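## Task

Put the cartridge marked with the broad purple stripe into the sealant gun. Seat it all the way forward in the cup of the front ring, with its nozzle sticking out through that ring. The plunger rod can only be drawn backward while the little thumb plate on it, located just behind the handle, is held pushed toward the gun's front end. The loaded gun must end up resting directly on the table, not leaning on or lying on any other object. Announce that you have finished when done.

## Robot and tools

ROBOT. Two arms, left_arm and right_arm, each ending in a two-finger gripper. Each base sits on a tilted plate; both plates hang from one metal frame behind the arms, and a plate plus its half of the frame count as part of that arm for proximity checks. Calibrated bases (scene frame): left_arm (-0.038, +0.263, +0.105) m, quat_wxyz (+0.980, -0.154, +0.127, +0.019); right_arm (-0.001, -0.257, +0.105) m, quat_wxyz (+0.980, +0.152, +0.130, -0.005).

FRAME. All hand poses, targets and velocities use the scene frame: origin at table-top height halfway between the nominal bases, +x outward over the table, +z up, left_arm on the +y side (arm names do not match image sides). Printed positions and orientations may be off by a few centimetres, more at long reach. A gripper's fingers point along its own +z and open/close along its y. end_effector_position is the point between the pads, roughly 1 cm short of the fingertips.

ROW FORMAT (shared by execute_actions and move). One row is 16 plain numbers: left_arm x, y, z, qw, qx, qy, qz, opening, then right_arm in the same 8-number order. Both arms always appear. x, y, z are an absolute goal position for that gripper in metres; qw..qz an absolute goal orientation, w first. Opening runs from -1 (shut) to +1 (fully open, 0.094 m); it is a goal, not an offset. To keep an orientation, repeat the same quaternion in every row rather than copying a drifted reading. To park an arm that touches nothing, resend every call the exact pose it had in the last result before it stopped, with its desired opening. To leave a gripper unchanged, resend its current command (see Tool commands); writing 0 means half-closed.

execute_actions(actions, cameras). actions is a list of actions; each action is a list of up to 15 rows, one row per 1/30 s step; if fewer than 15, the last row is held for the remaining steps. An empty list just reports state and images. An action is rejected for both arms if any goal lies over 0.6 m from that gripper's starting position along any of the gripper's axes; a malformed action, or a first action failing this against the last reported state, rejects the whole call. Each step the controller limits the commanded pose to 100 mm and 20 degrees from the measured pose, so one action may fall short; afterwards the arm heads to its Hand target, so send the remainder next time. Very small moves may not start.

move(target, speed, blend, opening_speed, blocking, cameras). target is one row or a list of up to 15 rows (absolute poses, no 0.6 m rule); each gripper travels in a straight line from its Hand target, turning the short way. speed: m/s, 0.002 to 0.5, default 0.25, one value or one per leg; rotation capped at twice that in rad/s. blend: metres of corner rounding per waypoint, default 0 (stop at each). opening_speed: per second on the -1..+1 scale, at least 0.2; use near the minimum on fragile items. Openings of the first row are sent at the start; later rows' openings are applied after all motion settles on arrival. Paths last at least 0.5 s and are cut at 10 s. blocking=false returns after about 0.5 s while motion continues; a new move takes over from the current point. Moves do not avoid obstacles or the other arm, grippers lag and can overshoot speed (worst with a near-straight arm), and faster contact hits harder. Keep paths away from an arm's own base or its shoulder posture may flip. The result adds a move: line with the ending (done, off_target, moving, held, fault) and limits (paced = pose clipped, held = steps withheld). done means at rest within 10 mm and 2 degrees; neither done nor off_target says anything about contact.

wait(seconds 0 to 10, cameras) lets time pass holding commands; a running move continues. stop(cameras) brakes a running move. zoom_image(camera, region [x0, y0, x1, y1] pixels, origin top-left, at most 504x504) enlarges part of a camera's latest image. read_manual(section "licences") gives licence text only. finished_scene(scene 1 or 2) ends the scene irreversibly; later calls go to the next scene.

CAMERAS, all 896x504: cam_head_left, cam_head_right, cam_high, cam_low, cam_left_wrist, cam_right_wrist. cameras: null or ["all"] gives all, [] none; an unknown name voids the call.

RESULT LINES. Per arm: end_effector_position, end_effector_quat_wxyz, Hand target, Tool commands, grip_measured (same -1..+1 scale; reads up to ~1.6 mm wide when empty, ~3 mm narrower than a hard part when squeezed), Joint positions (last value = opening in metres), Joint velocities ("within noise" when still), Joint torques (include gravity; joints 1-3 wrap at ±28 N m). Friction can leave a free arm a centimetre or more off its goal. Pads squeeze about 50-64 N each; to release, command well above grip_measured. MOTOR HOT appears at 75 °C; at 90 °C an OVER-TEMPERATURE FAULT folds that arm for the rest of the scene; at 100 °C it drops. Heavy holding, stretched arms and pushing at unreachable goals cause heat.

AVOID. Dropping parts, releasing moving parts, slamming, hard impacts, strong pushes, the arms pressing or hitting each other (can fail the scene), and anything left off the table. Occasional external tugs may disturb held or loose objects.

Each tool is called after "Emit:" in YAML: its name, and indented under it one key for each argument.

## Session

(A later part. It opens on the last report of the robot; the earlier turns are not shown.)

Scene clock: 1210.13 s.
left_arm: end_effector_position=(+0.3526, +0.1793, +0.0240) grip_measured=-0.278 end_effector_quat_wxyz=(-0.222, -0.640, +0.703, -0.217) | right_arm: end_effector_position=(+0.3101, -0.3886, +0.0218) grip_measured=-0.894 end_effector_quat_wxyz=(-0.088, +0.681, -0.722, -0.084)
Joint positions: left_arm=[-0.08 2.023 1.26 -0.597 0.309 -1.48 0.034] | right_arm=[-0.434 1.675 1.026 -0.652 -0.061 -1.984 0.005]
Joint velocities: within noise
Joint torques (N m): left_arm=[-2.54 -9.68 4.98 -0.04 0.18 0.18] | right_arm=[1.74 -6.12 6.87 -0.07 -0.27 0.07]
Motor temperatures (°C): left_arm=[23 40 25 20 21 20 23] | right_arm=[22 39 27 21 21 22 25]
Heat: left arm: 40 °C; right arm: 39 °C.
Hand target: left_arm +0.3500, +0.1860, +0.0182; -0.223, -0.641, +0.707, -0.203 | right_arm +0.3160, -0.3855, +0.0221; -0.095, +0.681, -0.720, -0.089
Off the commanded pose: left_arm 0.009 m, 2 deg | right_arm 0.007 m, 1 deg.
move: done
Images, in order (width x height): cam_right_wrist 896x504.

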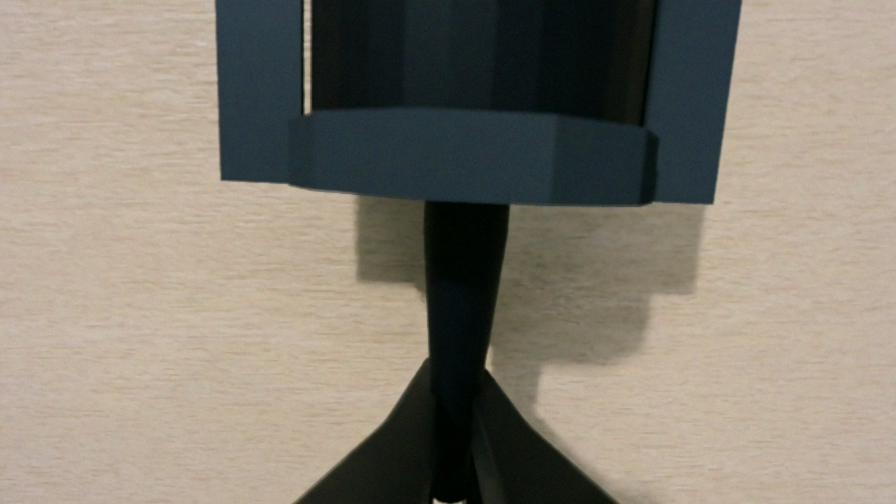

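Emit:
move:
  target:
    - [0.350,0.186,0.018,0.2227,0.6402,-0.7063,0.2021,-0.45,0.3160,-0.3870,0.030,0.0949,-0.6812,0.7204,0.0897,-0.93]
    - [0.350,0.186,0.018,0.2227,0.6402,-0.7063,0.2021,-0.45,0.3155,-0.398,0.030,0.0949,-0.6812,0.7204,0.0897,-0.93]
  speed: 0.03
  cameras: ["cam_right_wrist","cam_high","cam_low"]

Emit:
zoom_image:
  camera: "cam_high"
  region: [480, 210, 640, 280]

Scene clock: 1218.33 s.
left_arm: end_effector_position=(+0.3523, +0.1797, +0.0238) grip_measured=-0.278 end_effector_quat_wxyz=(-0.222, -0.640, +0.703, -0.216) | right_arm: end_effector_position=(+0.3083, -0.3893, +0.0260) grip_measured=-0.899 end_effector_quat_wxyz=(-0.094, +0.680, -0.720, -0.097)
Joint positions: left_arm=[-0.08 2.023 1.26 -0.598 0.307 -1.48 0.034] | right_arm=[-0.448 1.675 1.046 -0.692 -0.083 -1.998 0.005]
Joint velocities: within noise
Joint torques (N m): left_arm=[-2.51 -9.68 4.96 -0.04 0.21 0.17] | right_arm=[0.29 -6.99 8.35 -0.25 -0.15 -0.05]
Motor temperatures (°C): left_arm=[23 40 25 20 21 20 23] | right_arm=[22 39 28 21 21 22 25]
Heat: left arm: 40 °C; right arm: 39 °C.
Hand target: left_arm +0.3500, +0.1860, +0.0182; -0.223, -0.640, +0.707, -0.203 | right_arm +0.3152, -0.3980, +0.0301; -0.095, +0.681, -0.721, -0.089
Off the commanded pose: left_arm 0.009 m, 2 deg | right_arm 0.012 m, 1 deg.
move: off_target (right_arm)
Images, in order (width x height): cam_high 896x504, cam_low 896x504, cam_right_wrist 896x504.

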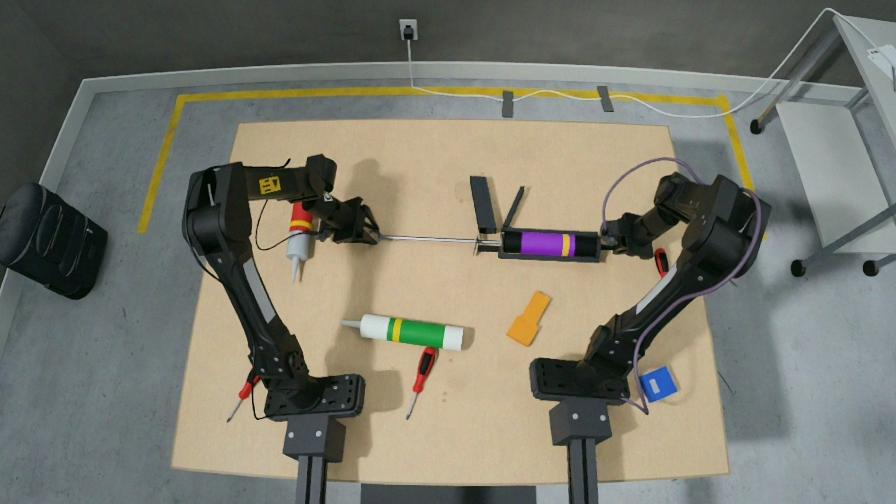

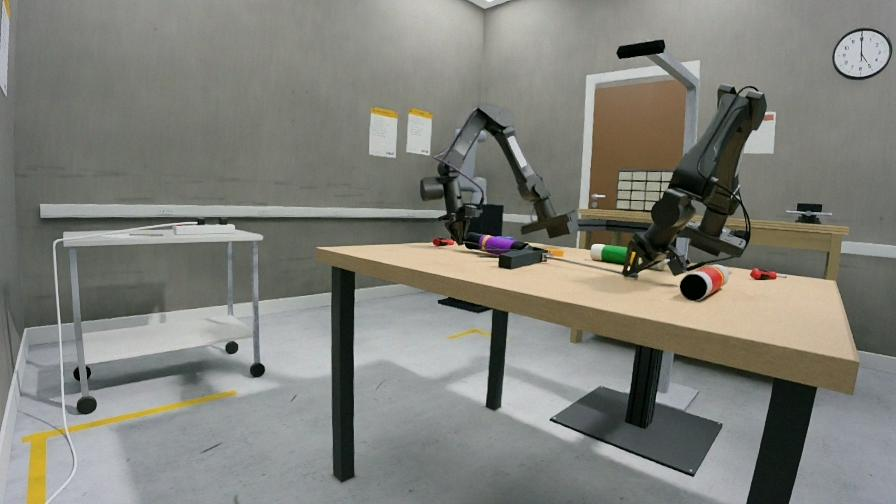

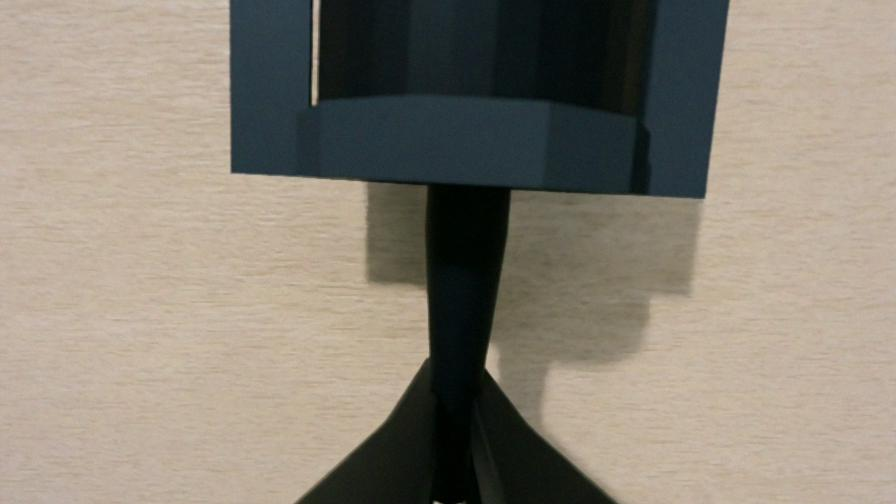

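Scaled by 3.150 from the camera's 896x504 image, which has a finer 1280x720 frame.

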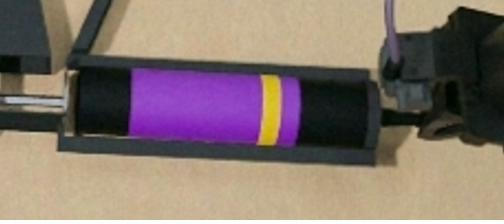

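Emit:
move:
  target: [0.350,0.186,0.018,0.2227,0.6402,-0.7063,0.2021,-0.45,0.3150,-0.408,0.030,0.0949,-0.6812,0.7204,0.0897,-0.93]
  speed: 0.03
  cameras: ["cam_right_wrist","cam_high"]

Emit:
zoom_image:
  camera: "cam_high"
  region: [480, 210, 640, 280]

Scene clock: 1224.10 s.
left_arm: end_effector_position=(+0.3510, +0.1788, +0.0245) grip_measured=-0.279 end_effector_quat_wxyz=(-0.226, -0.640, +0.702, -0.217) | right_arm: end_effector_position=(+0.3055, -0.3912, +0.0266) grip_measured=-0.899 end_effector_quat_wxyz=(-0.101, +0.681, -0.717, -0.110)
Joint positions: left_arm=[-0.08 2.023 1.26 -0.603 0.313 -1.48 0.034] | right_arm=[-0.471 1.686 1.064 -0.722 -0.111 -2.026 0.005]
Joint velocities: within noise
Joint torques (N m): left_arm=[-2.52 -9.65 4.97 0.01 0.15 0.18] | right_arm=[-0.18 -7.21 8.92 -0.11 0.06 -0.11]
Motor temperatures (°C): left_arm=[23 40 25 20 21 20 23] | right_arm=[22 39 28 21 21 22 26]
Heat: left arm: 40 °C; right arm: 39 °C.
Hand target: left_arm +0.3499, +0.1860, +0.0182; -0.223, -0.640, +0.707, -0.203 | right_arm +0.3146, -0.4078, +0.0304; -0.095, +0.681, -0.720, -0.089
Off the commanded pose: left_arm 0.010 m, 2 deg | right_arm 0.020 m, 2 deg.
move: off_target (right_arm)
Images, in order (width x height): cam_high 896x504, cam_right_wrist 896x504.

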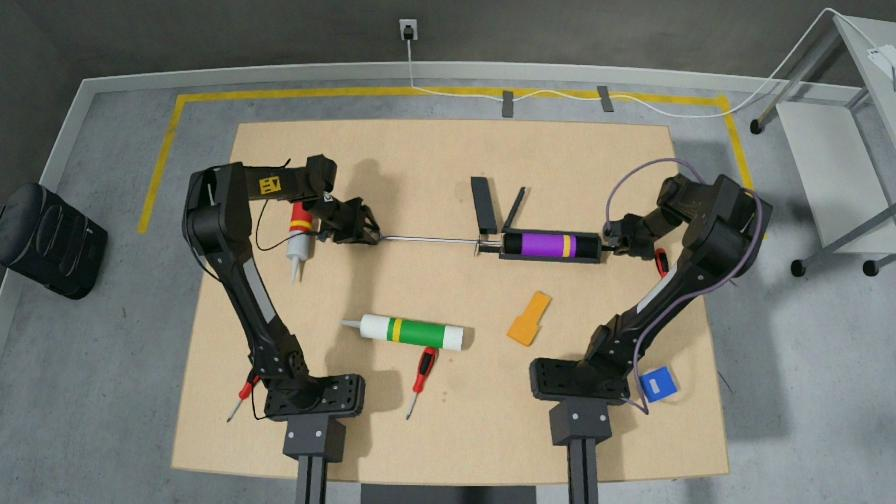

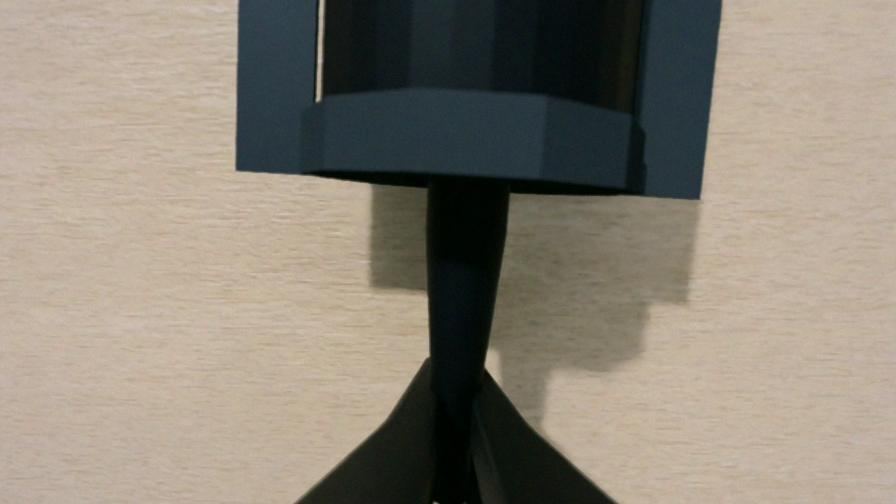

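Scaled by 3.150 from the camera's 896x504 image, which has a finer 1280x720 frame.

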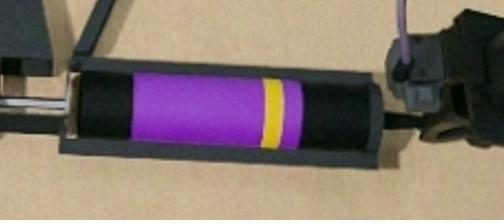

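Emit:
move:
  target: [0.351,0.180,0.0215,0.2227,0.6402,-0.7063,0.2021,-0.45,0.3080,-0.3905,0.0265,0.0949,-0.6812,0.7204,0.0897,-0.93]
  speed: 0.04
  cameras: []

Emit:
move:
  target: [0.351,0.180,0.0215,0.2227,0.6402,-0.7063,0.2021,-0.45,0.3080,-0.3905,0.0265,0.0949,-0.6812,0.7204,0.0897,-0.3]
  speed: 0.04
  opening_speed: 0.6
  cameras: ["cam_right_wrist"]

Scene clock: 1229.73 s.
left_arm: end_effector_position=(+0.3509, +0.1792, +0.0242) grip_measured=-0.279 end_effector_quat_wxyz=(-0.225, -0.640, +0.702, -0.215) | right_arm: end_effector_position=(+0.3058, -0.3895, +0.0228) grip_measured=-0.899 end_effector_quat_wxyz=(-0.094, +0.681, -0.719, -0.102)
Joint positions: left_arm=[-0.08 2.023 1.26 -0.604 0.31 -1.48 0.034] | right_arm=[-0.457 1.686 1.046 -0.692 -0.09 -2.008 0.005]
Joint velocities: within noise
Joint torques (N m): left_arm=[-4.08 -9.81 5.23 0.01 0.13 -0.02] | right_arm=[1.54 -9.28 3.4 0.15 -0.08 0.1]
Motor temperatures (°C): left_arm=[23 40 25 20 21 20 23] | right_arm=[22 39 28 21 21 22 26]
Heat: left arm: 40 °C; right arm: 39 °C.
Hand target: left_arm +0.3511, +0.1801, +0.0216; -0.222, -0.640, +0.707, -0.203 | right_arm +0.3080, -0.3906, +0.0266; -0.095, +0.681, -0.720, -0.090
Off the commanded pose: left_arm 0.003 m, 2 deg | right_arm 0.004 m, 1 deg.
move: done
No camera images: "cameras" was empty.

Scene clock: 1231.00 s.
left_arm: end_effector_position=(+0.3509, +0.1792, +0.0242) grip_measured=-0.279 end_effector_quat_wxyz=(-0.225, -0.640, +0.702, -0.215) | right_arm: end_effector_position=(+0.3068, -0.3912, +0.0223) grip_measured=-0.302 end_effector_quat_wxyz=(-0.093, +0.681, -0.720, -0.098)
Joint positions: left_arm=[-0.08 2.023 1.26 -0.604 0.31 -1.48 0.034] | right_arm=[-0.457 1.686 1.046 -0.685 -0.084 -2.008 0.033]
Joint velocities: within noise
Joint torques (N m): left_arm=[-4.07 -9.8 5.24 0.02 0.14 -0.02] | right_arm=[1.54 -9.31 3.41 0.09 -0.12 0.09]
Motor temperatures (°C): left_arm=[23 40 25 20 21 20 23] | right_arm=[22 40 28 21 21 22 26]
Heat: left arm: 40 °C; right arm: 40 °C.
Hand target: left_arm +0.3511, +0.1801, +0.0216; -0.222, -0.640, +0.707, -0.203 | right_arm +0.3080, -0.3906, +0.0265; -0.095, +0.681, -0.720, -0.090
Off the commanded pose: left_arm 0.003 m, 2 deg | right_arm 0.004 m, 1 deg.
move: done
Images, in order (width x height): cam_right_wrist 896x504.

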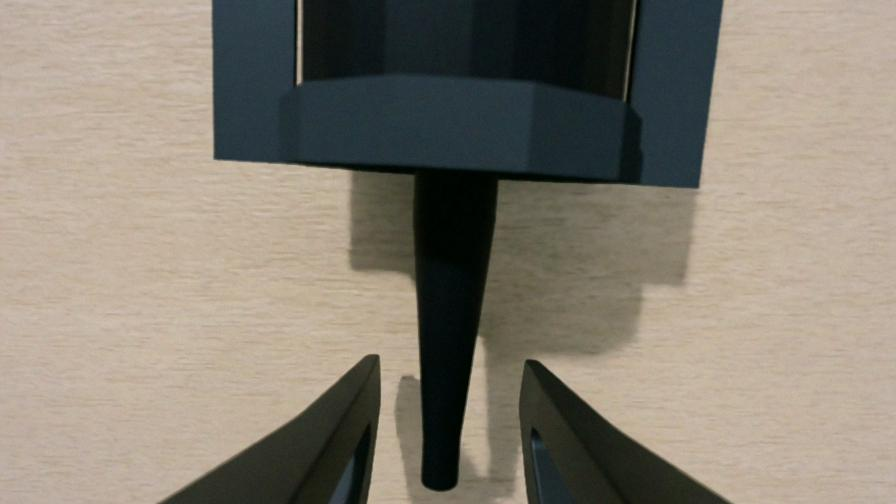

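Raise right, release and retreat left.

Emit:
move:
  target:
    - [0.351,0.180,0.0215,0.2227,0.6402,-0.7063,0.2021,0.0,0.3080,-0.3905,0.05,0.0949,-0.6812,0.7204,0.0897,-0.3]
    - [0.351,0.180,0.0215,0.2227,0.6402,-0.7063,0.2021,0.0,0.3080,-0.3905,0.14,0.0949,-0.6812,0.7204,0.0897,-0.3]
  speed: 0.1
  blend: 0.01
  opening_speed: 0.6
  cameras: ["cam_left_wrist"]

Emit:
move:
  target: [0.371,0.235,0.10,0.2227,0.6402,-0.7063,0.2021,0.0,0.3080,-0.3905,0.14,0.0949,-0.6812,0.7204,0.0897,-0.3]
  speed: 0.1

Emit:
zoom_image:
  camera: "cam_high"
  region: [480, 200, 640, 290]

Emit:
zoom_image:
  camera: "cam_low"
  region: [450, 215, 650, 295]

Emit:
zoom_image:
  camera: "cam_head_right"
  region: [410, 130, 570, 220]

Scene clock: 1244.10 s.
left_arm: end_effector_position=(+0.3502, +0.1816, +0.0225) grip_measured=-0.002 end_effector_quat_wxyz=(-0.221, -0.642, +0.704, -0.209) | right_arm: end_effector_position=(+0.3033, -0.3883, +0.1277) grip_measured=-0.302 end_effector_quat_wxyz=(-0.090, +0.681, -0.720, -0.101)
Joint positions: left_arm=[-0.08 2.023 1.26 -0.606 0.294 -1.48 0.047] | right_arm=[-0.389 1.459 1.209 -1.078 -0.065 -1.942 0.033]
Joint velocities: within noise
Joint torques (N m): left_arm=[-4.1 -9.74 5.26 0.03 0.29 -0.01] | right_arm=[1.58 -8.43 8.44 -0.23 -0.13 0.11]
Motor temperatures (°C): left_arm=[23 40 26 20 21 20 22] | right_arm=[22 41 28 21 21 22 25]
Heat: left arm: 40 °C; right arm: 41 °C.
Hand target: left_arm +0.3510, +0.1801, +0.0216; -0.222, -0.641, +0.707, -0.202 | right_arm +0.3078, -0.3904, +0.1398; -0.095, +0.681, -0.720, -0.090
Off the commanded pose: left_arm 0.002 m, 1 deg | right_arm 0.013 m, 1 deg.
move: off_target (right_arm); blend cut to 0 m at target 1
Images, in order (width x height): cam_left_wrist 896x504.

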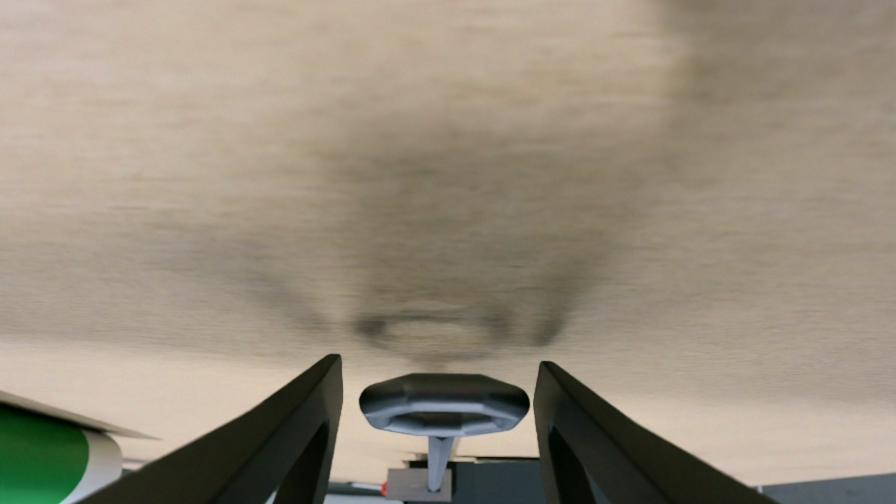

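Scene clock: 1245.87 s.
left_arm: end_effector_position=(+0.3651, +0.2284, +0.0889) grip_measured=-0.002 end_effector_quat_wxyz=(-0.233, -0.641, +0.706, -0.192) | right_arm: end_effector_position=(+0.3031, -0.3883, +0.1277) grip_measured=-0.302 end_effector_quat_wxyz=(-0.090, +0.681, -0.720, -0.102)
Joint positions: left_arm=[-0.021 1.936 1.481 -0.973 0.294 -1.417 0.047] | right_arm=[-0.389 1.459 1.209 -1.079 -0.065 -1.942 0.033]
Joint velocities: within noise
Joint torques (N m): left_arm=[-2.61 -13.23 5.93 -0.1 0.4 0.11] | right_arm=[1.58 -8.42 8.46 -0.23 -0.13 0.1]
Motor temperatures (°C): left_arm=[23 41 26 20 21 20 22] | right_arm=[22 41 28 21 21 22 25]
Heat: left arm: 41 °C; right arm: 41 °C.
Hand target: left_arm +0.3708, +0.2349, +0.0998; -0.223, -0.641, +0.707, -0.202 | right_arm +0.3078, -0.3904, +0.1398; -0.095, +0.681, -0.720, -0.090
Off the commanded pose: left_arm 0.014 m, 2 deg | right_arm 0.013 m, 1 deg.
move: off_target (left_arm, right_arm)

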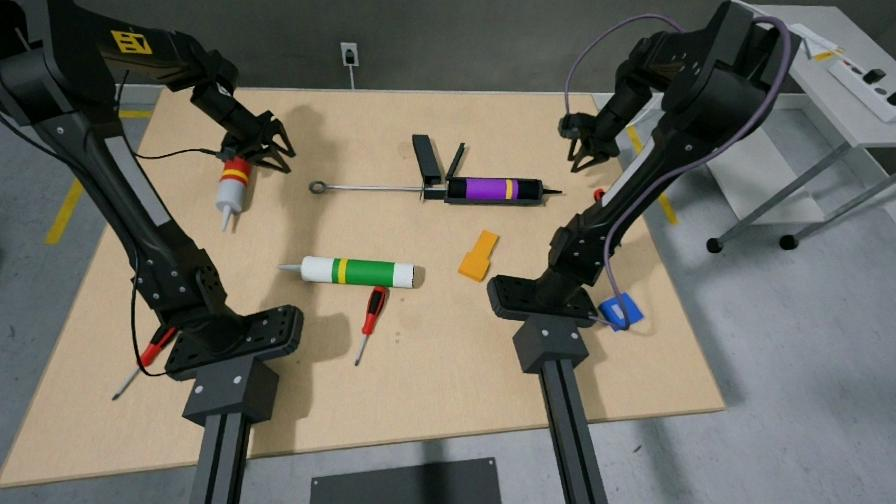

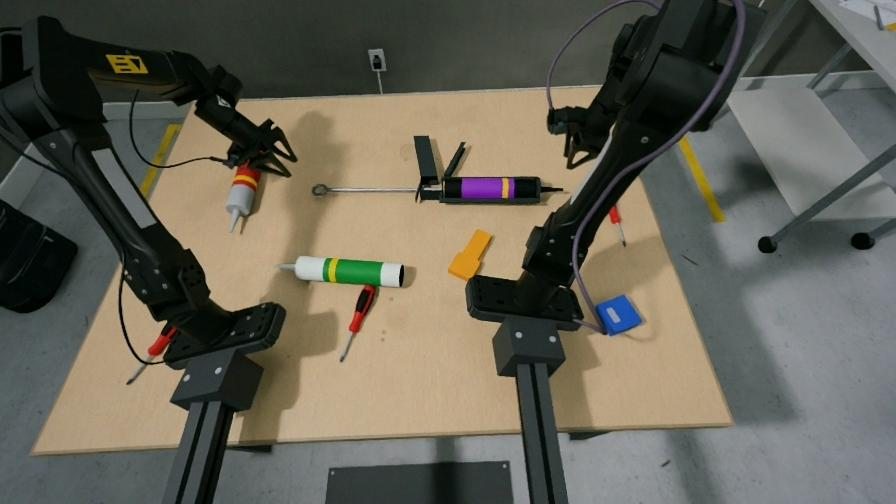

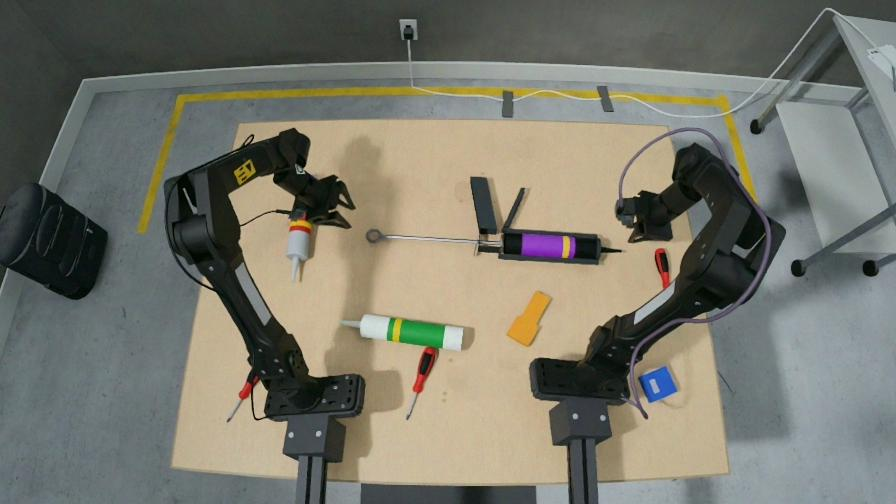

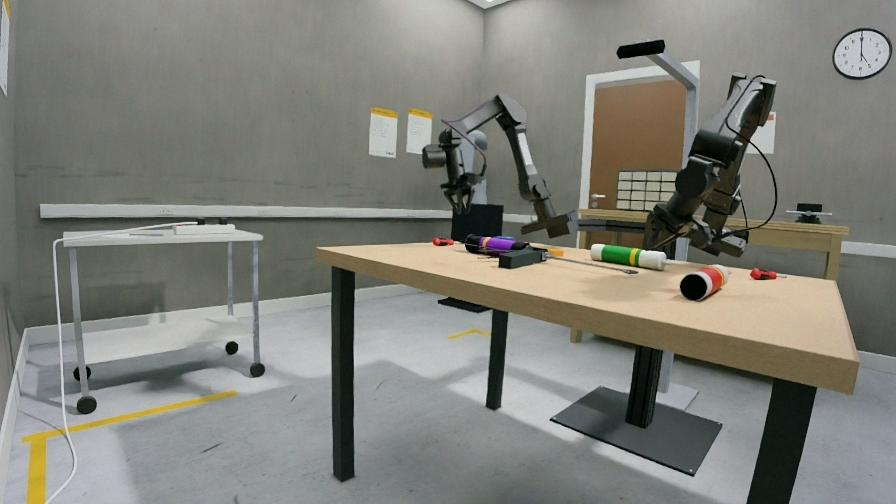

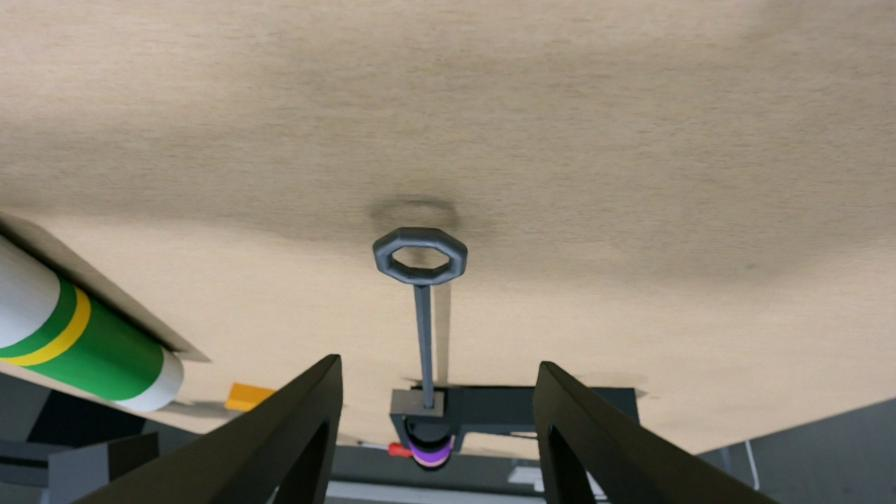

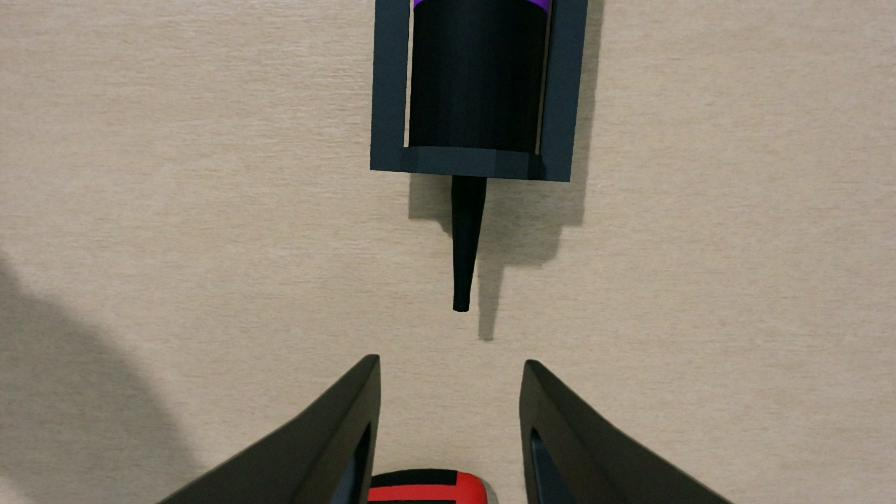

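Scaled by 3.150 from the camera's 896x504 image, which has a finer 1280x720 frame.

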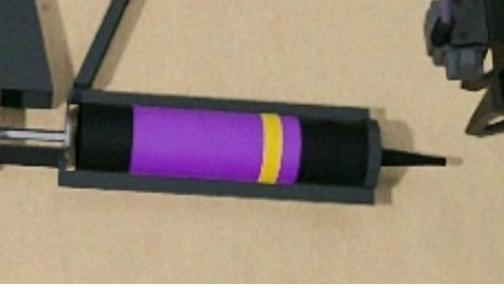

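Scaled by 2.520 from the camera's 896x504 image, which has a finer 1280x720 frame.

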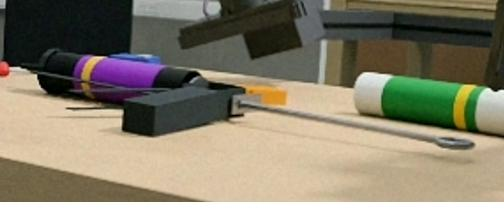

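Scaled by 3.150 from the camera's 896x504 image, which has a finer 1280x720 frame.

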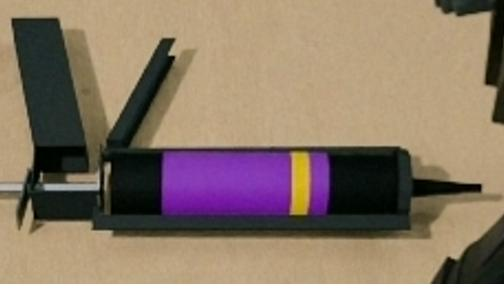

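Emit:
finished_scene:
  scene: 2

The scene is finished: the task was done.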